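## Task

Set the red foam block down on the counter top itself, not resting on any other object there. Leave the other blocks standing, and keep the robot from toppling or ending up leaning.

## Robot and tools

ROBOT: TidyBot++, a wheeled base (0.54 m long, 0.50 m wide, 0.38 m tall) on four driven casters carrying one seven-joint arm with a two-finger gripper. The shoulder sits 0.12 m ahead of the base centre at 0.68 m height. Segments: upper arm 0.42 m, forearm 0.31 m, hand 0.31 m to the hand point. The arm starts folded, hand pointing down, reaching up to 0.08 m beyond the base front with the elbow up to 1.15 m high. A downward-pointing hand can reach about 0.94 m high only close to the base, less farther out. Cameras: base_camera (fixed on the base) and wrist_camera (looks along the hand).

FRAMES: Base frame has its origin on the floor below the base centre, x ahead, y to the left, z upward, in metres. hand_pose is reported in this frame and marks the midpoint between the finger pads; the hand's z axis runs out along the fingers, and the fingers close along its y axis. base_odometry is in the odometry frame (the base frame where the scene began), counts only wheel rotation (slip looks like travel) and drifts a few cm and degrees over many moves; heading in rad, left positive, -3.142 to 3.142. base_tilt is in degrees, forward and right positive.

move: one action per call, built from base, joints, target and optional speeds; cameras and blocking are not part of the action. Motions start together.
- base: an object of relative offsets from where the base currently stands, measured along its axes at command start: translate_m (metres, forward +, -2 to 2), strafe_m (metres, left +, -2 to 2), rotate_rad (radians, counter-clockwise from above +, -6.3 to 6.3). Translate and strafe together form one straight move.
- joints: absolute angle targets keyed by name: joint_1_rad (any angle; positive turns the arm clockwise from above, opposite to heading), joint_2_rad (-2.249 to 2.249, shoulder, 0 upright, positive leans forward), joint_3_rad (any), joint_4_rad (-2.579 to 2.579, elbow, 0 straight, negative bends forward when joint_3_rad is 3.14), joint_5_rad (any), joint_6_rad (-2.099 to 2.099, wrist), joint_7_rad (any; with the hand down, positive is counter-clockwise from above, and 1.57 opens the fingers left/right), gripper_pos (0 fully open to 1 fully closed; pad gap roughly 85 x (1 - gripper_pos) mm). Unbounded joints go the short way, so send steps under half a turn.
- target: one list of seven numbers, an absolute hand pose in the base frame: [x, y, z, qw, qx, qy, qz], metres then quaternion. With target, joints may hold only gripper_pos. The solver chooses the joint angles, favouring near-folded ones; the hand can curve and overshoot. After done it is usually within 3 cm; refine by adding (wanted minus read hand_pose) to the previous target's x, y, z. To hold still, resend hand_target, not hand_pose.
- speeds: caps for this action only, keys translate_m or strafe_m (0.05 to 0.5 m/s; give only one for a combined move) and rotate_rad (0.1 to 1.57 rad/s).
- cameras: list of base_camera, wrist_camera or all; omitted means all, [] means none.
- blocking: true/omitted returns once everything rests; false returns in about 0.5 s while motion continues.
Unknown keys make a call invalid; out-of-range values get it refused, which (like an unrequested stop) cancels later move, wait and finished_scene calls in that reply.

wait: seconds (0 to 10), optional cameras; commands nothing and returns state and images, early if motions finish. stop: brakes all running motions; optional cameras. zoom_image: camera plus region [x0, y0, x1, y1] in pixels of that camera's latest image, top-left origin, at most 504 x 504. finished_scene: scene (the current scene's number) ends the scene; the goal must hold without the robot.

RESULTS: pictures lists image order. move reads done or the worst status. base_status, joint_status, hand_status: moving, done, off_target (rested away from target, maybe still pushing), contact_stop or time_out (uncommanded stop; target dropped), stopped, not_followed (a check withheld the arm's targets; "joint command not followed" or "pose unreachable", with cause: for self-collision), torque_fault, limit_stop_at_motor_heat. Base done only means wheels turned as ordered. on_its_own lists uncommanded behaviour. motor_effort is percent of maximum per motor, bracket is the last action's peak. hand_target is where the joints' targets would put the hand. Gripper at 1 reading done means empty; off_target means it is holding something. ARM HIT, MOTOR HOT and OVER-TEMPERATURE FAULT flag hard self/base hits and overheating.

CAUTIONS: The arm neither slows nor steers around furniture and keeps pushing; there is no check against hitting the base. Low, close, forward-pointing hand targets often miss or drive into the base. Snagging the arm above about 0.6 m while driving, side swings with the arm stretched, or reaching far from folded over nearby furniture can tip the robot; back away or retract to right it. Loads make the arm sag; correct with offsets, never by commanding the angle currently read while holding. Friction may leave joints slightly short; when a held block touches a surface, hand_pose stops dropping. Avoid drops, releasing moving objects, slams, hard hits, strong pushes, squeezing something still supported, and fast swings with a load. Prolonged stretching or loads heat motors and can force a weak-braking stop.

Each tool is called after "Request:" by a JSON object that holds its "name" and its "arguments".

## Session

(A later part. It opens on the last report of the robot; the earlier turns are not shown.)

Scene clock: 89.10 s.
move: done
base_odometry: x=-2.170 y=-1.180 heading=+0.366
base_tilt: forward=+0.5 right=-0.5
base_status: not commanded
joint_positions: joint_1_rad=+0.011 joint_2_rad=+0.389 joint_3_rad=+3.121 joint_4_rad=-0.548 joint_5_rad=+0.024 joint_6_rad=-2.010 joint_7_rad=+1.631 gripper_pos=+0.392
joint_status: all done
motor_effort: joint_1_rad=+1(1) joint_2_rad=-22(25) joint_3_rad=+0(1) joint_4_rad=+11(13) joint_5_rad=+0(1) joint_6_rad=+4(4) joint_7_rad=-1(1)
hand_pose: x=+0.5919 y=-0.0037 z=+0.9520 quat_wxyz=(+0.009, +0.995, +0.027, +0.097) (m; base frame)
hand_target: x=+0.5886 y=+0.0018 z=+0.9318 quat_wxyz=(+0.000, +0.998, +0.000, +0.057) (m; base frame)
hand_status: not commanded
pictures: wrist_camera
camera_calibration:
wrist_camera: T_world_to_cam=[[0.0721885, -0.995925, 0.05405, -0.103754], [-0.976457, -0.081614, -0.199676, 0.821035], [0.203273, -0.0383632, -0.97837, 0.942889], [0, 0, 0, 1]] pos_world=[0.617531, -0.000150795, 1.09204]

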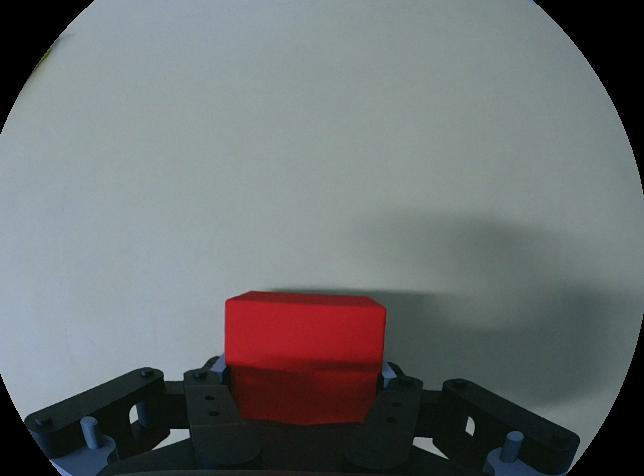

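Request:
{"name": "move", "arguments": {"joints": {"joint_2_rad": 0.405, "joint_4_rad": -0.575, "joint_6_rad": -2.095}, "cameras": ["wrist_camera"]}}

Scene clock: 89.97 s.
move: done
base_odometry: x=-2.170 y=-1.180 heading=+0.366
base_tilt: forward=+0.6 right=-0.5
base_status: not commanded
joint_positions: joint_1_rad=+0.011 joint_2_rad=+0.388 joint_3_rad=+3.121 joint_4_rad=-0.548 joint_5_rad=+0.024 joint_6_rad=-2.013 joint_7_rad=+1.631 gripper_pos=+0.392
joint_status: all done
joint sent to its limit — joint_6_rad, lower limit.
motor_effort: joint_1_rad=+1(1) joint_2_rad=-24(25) joint_3_rad=+0(1) joint_4_rad=+9(12) joint_5_rad=+0(1) joint_6_rad=-2(4) joint_7_rad=-1(1)
hand_pose: x=+0.5908 y=-0.0037 z=+0.9523 quat_wxyz=(+0.009, +0.995, +0.027, +0.096) (m; base frame)
hand_target: x=+0.5689 y=+0.0018 z=+0.9332 quat_wxyz=(+0.000, +0.999, +0.000, +0.037) (m; base frame)
hand_status: not commanded
pictures: wrist_camera
camera_calibration:
wrist_camera: T_world_to_cam=[[0.0722773, -0.995926, 0.0539261, -0.103619], [-0.976801, -0.0816098, -0.197989, 0.818566], [0.201584, -0.0383649, -0.97872, 0.944694], [0, 0, 0, 1]] pos_world=[0.61663, -0.000150789, 1.09225]

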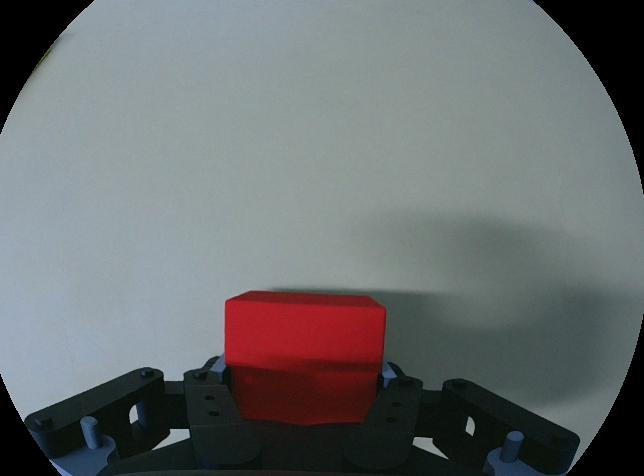

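Request:
{"name": "move", "arguments": {"joints": {"joint_2_rad": 0.35, "joint_4_rad": -0.552, "joint_6_rad": -2.095}, "cameras": []}}

Request:
{"name": "move", "arguments": {"joints": {"joint_2_rad": 0.35, "joint_4_rad": -0.63}, "cameras": ["wrist_camera"]}}

Scene clock: 90.93 s.
move: done
base_odometry: x=-2.170 y=-1.180 heading=+0.366
base_tilt: forward=+0.6 right=-0.5
base_status: not commanded
joint_positions: joint_1_rad=+0.011 joint_2_rad=+0.374 joint_3_rad=+3.121 joint_4_rad=-0.548 joint_5_rad=+0.024 joint_6_rad=-2.039 joint_7_rad=+1.631 gripper_pos=+0.392
joint_status: all done
joint sent to its limit — joint_6_rad, lower limit.
motor_effort: joint_1_rad=+0(1) joint_2_rad=-28(29) joint_3_rad=+0(1) joint_4_rad=+13(14) joint_5_rad=-1(1) joint_6_rad=+1(3) joint_7_rad=-1(1)
hand_pose: x=+0.5791 y=-0.0036 z=+0.9573 quat_wxyz=(+0.009, +0.996, +0.027, +0.090) (m; base frame)
hand_target: x=+0.5570 y=+0.0018 z=+0.9643 quat_wxyz=(+0.000, +0.997, +0.000, +0.076) (m; base frame)
hand_status: not commanded
pictures: none
No camera images: "cameras" was empty.

Scene clock: 92.77 s.
move: done
base_odometry: x=-2.170 y=-1.180 heading=+0.366
base_tilt: forward=+0.6 right=-0.5
base_status: not commanded
joint_positions: joint_1_rad=+0.011 joint_2_rad=+0.353 joint_3_rad=+3.121 joint_4_rad=-0.604 joint_5_rad=+0.024 joint_6_rad=-2.040 joint_7_rad=+1.631 gripper_pos=+0.392
joint_status: all done
motor_effort: joint_1_rad=+0(0) joint_2_rad=-24(29) joint_3_rad=+0(1) joint_4_rad=+9(14) joint_5_rad=+0(1) joint_6_rad=-3(8) joint_7_rad=+0(1)
hand_pose: x=+0.5660 y=-0.0035 z=+0.9498 quat_wxyz=(+0.009, +0.997, +0.027, +0.072) (m; base frame)
hand_target: x=+0.5473 y=+0.0018 z=+0.9417 quat_wxyz=(+0.000, +0.999, +0.000, +0.037) (m; base frame)
hand_status: not commanded
pictures: wrist_camera
camera_calibration:
wrist_camera: T_world_to_cam=[[0.0749032, -0.995886, 0.0509928, -0.100191], [-0.985214, -0.0818084, -0.150534, 0.753619], [0.154086, -0.0389633, -0.987289, 0.982346], [0, 0, 0, 1]] pos_world=[0.598615, 0.000148885, 1.08841]

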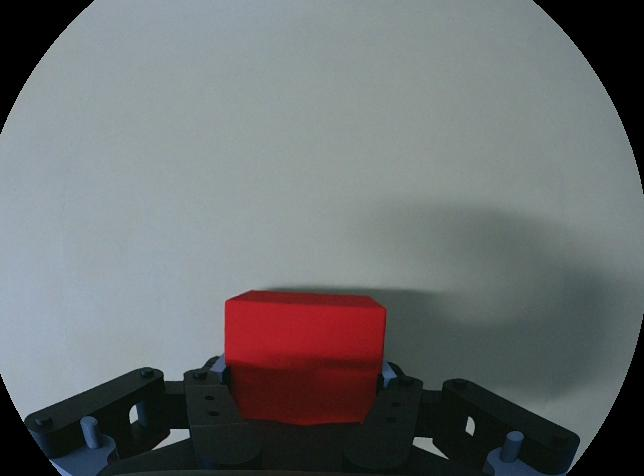

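Request:
{"name": "move", "arguments": {"joints": {"gripper_pos": 0.36}, "cameras": ["wrist_camera"]}}

Request:
{"name": "move", "arguments": {"joints": {"gripper_pos": 0.3}, "cameras": ["wrist_camera"]}}

Request:
{"name": "move", "arguments": {"joints": {"gripper_pos": 0.0}, "cameras": ["wrist_camera"]}}

Scene clock: 93.77 s.
move: done
base_odometry: x=-2.170 y=-1.180 heading=+0.366
base_tilt: forward=+0.5 right=-0.5
base_status: not commanded
joint_positions: joint_1_rad=+0.010 joint_2_rad=+0.353 joint_3_rad=+3.121 joint_4_rad=-0.604 joint_5_rad=+0.024 joint_6_rad=-2.042 joint_7_rad=+1.631 gripper_pos=+0.359
joint_status: all done
motor_effort: joint_1_rad=+0(1) joint_2_rad=-24(25) joint_3_rad=+0(1) joint_4_rad=+10(11) joint_5_rad=+0(1) joint_6_rad=-2(3) joint_7_rad=-1(1)
hand_pose: x=+0.5655 y=-0.0034 z=+0.9498 quat_wxyz=(+0.009, +0.997, +0.028, +0.071) (m; base frame)
hand_target: x=+0.5473 y=+0.0018 z=+0.9417 quat_wxyz=(+0.000, +0.999, +0.000, +0.037) (m; base frame)
hand_status: not commanded
pictures: wrist_camera
camera_calibration:
wrist_camera: T_world_to_cam=[[0.0749702, -0.995886, 0.0508942, -0.0999968], [-0.985411, -0.0818083, -0.149237, 0.752023], [0.152787, -0.0389634, -0.987491, 0.983296], [0, 0, 0, 1]] pos_world=[0.598315, 0.000248885, 1.08831]

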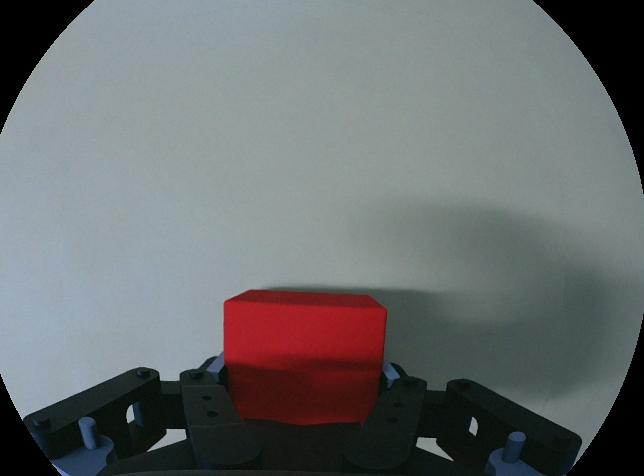

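Scene clock: 94.40 s.
move: done
base_odometry: x=-2.170 y=-1.180 heading=+0.366
base_tilt: forward=+0.6 right=-0.5
base_status: not commanded
joint_positions: joint_1_rad=+0.010 joint_2_rad=+0.353 joint_3_rad=+3.121 joint_4_rad=-0.617 joint_5_rad=+0.024 joint_6_rad=-2.045 joint_7_rad=+1.631 gripper_pos=+0.300
joint_status: all done
motor_effort: joint_1_rad=+0(1) joint_2_rad=-27(28) joint_3_rad=+0(1) joint_4_rad=+14(15) joint_5_rad=+0(1) joint_6_rad=+0(1) joint_7_rad=-1(1)
hand_pose: x=+0.5630 y=-0.0034 z=+0.9454 quat_wxyz=(+0.008, +0.998, +0.028, +0.063) (m; base frame)
hand_target: x=+0.5473 y=+0.0018 z=+0.9417 quat_wxyz=(+0.000, +0.999, +0.000, +0.037) (m; base frame)
hand_status: not commanded
pictures: wrist_camera
camera_calibration:
wrist_camera: T_world_to_cam=[[0.0759179, -0.995874, 0.0497086, -0.0990134], [-0.987825, -0.0819061, -0.132261, 0.734218], [0.135787, -0.0390624, -0.989968, 0.991152], [0, 0, 0, 1]] pos_world=[0.59821, 0.000248739, 1.08324]

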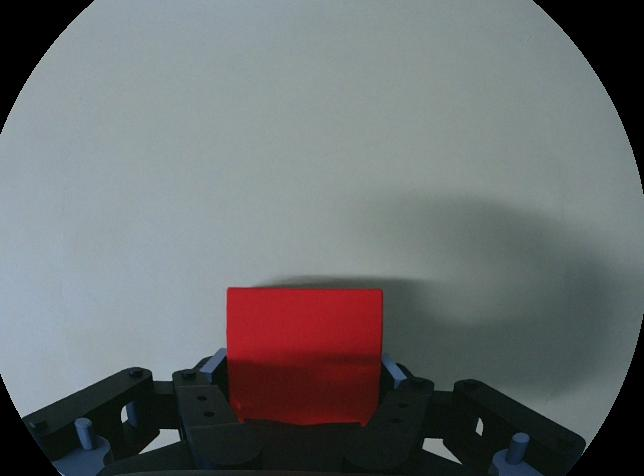

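Scene clock: 95.10 s.
move: done
base_odometry: x=-2.170 y=-1.180 heading=+0.366
base_tilt: forward=+0.6 right=-0.5
base_status: not commanded
joint_positions: joint_1_rad=+0.010 joint_2_rad=+0.353 joint_3_rad=+3.121 joint_4_rad=-0.617 joint_5_rad=+0.024 joint_6_rad=-2.045 joint_7_rad=+1.631 gripper_pos=+0.000
joint_status: all done
motor_effort: joint_1_rad=+0(1) joint_2_rad=-28(28) joint_3_rad=+0(1) joint_4_rad=+14(14) joint_5_rad=-1(1) joint_6_rad=+0(1) joint_7_rad=-1(1)
hand_pose: x=+0.5630 y=-0.0034 z=+0.9454 quat_wxyz=(+0.008, +0.998, +0.028, +0.063) (m; base frame)
hand_target: x=+0.5473 y=+0.0018 z=+0.9417 quat_wxyz=(+0.000, +0.999, +0.000, +0.037) (m; base frame)
hand_status: not commanded
pictures: wrist_camera
camera_calibration:
wrist_camera: T_world_to_cam=[[0.0759179, -0.995874, 0.0497086, -0.0990134], [-0.987825, -0.0819061, -0.132261, 0.734218], [0.135787, -0.0390624, -0.989968, 0.991152], [0, 0, 0, 1]] pos_world=[0.59821, 0.000248739, 1.08324]

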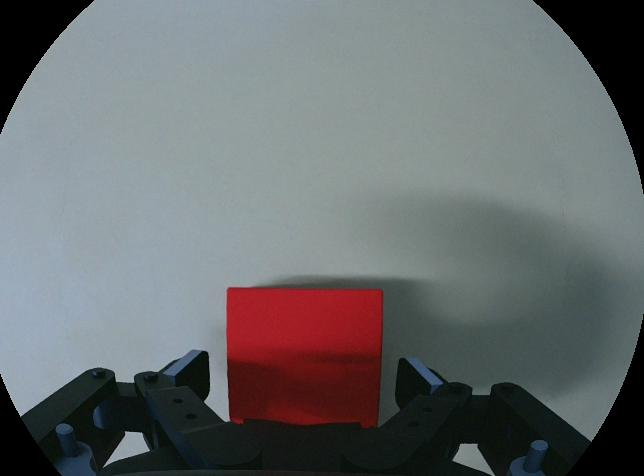

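Request:
{"name": "move", "arguments": {"joints": {"joint_2_rad": 0.2, "joint_4_rad": -0.55}, "cameras": []}}

Request:
{"name": "move", "arguments": {"base": {"translate_m": -0.12}, "joints": {"joint_2_rad": 0.0, "joint_4_rad": -0.75, "joint_6_rad": -1.6}}}

Scene clock: 96.70 s.
move: done
base_odometry: x=-2.170 y=-1.180 heading=+0.366
base_tilt: forward=+0.5 right=-0.5
base_status: not commanded
joint_positions: joint_1_rad=+0.010 joint_2_rad=+0.201 joint_3_rad=+3.121 joint_4_rad=-0.551 joint_5_rad=+0.024 joint_6_rad=-2.045 joint_7_rad=+1.631 gripper_pos=+0.000
joint_status: all done
motor_effort: joint_1_rad=+0(0) joint_2_rad=-21(31) joint_3_rad=+0(1) joint_4_rad=+13(15) joint_5_rad=+0(1) joint_6_rad=+3(3) joint_7_rad=-1(1)
hand_pose: x=+0.5226 y=-0.0030 z=+1.0310 quat_wxyz=(+0.012, +0.985, +0.026, +0.172) (m; base frame)
hand_target: x=+0.5100 y=+0.0018 z=+1.0272 quat_wxyz=(+0.000, +0.988, +0.000, +0.151) (m; base frame)
hand_status: not commanded
pictures: none
No camera images: "cameras" was empty.

Scene clock: 98.33 s.
move: done
base_odometry: x=-2.282 y=-1.223 heading=+0.366
base_tilt: forward=+0.5 right=-0.5
base_status: done
joint_positions: joint_1_rad=+0.010 joint_2_rad=-0.001 joint_3_rad=+3.122 joint_4_rad=-0.734 joint_5_rad=+0.024 joint_6_rad=-1.656 joint_7_rad=+1.631 gripper_pos=+0.000
joint_status: all done
motor_effort: joint_1_rad=+0(1) joint_2_rad=-15(27) joint_3_rad=+0(1) joint_4_rad=+14(15) joint_5_rad=-1(1) joint_6_rad=+5(6) joint_7_rad=-1(1)
hand_pose: x=+0.5415 y=-0.0020 z=+1.1087 quat_wxyz=(+0.020, +0.930, +0.027, +0.367) (m; base frame)
hand_target: x=+0.5547 y=+0.0020 z=+1.1139 quat_wxyz=(+0.000, +0.923, +0.000, +0.386) (m; base frame)
hand_status: not commanded
pictures: base_camera, wrist_camera
camera_calibration:
wrist_camera: T_world_to_cam=[[0.036131, -0.994975, 0.0933723, -0.13094], [-0.722978, -0.0905288, -0.684914, 1.20405], [0.689926, -0.0427594, -0.722616, 0.55934], [0, 0, 0, 1]] pos_world=[0.489332, 0.00263631, 1.24109]

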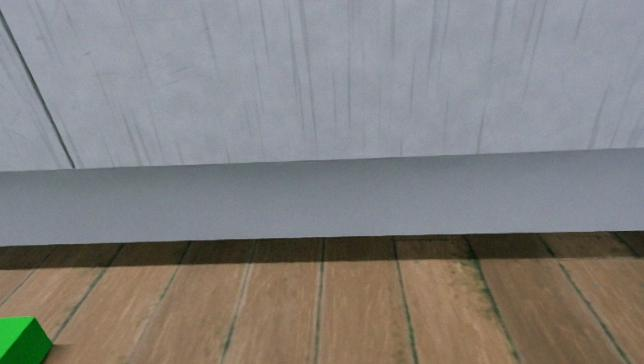

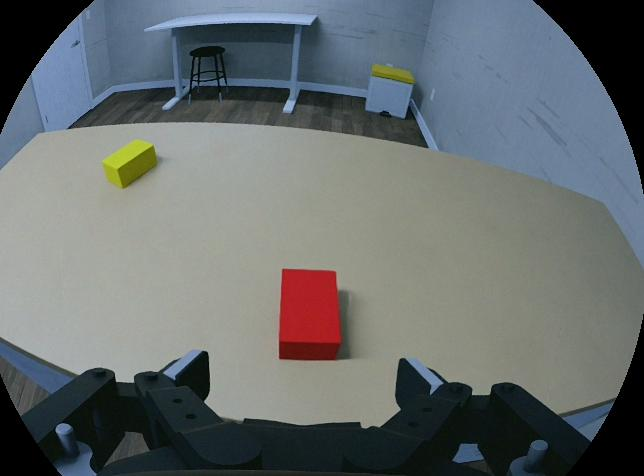

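Placed.

Request:
{"name": "finished_scene", "arguments": {"scene": 2}}

The scene is finished: the task was done.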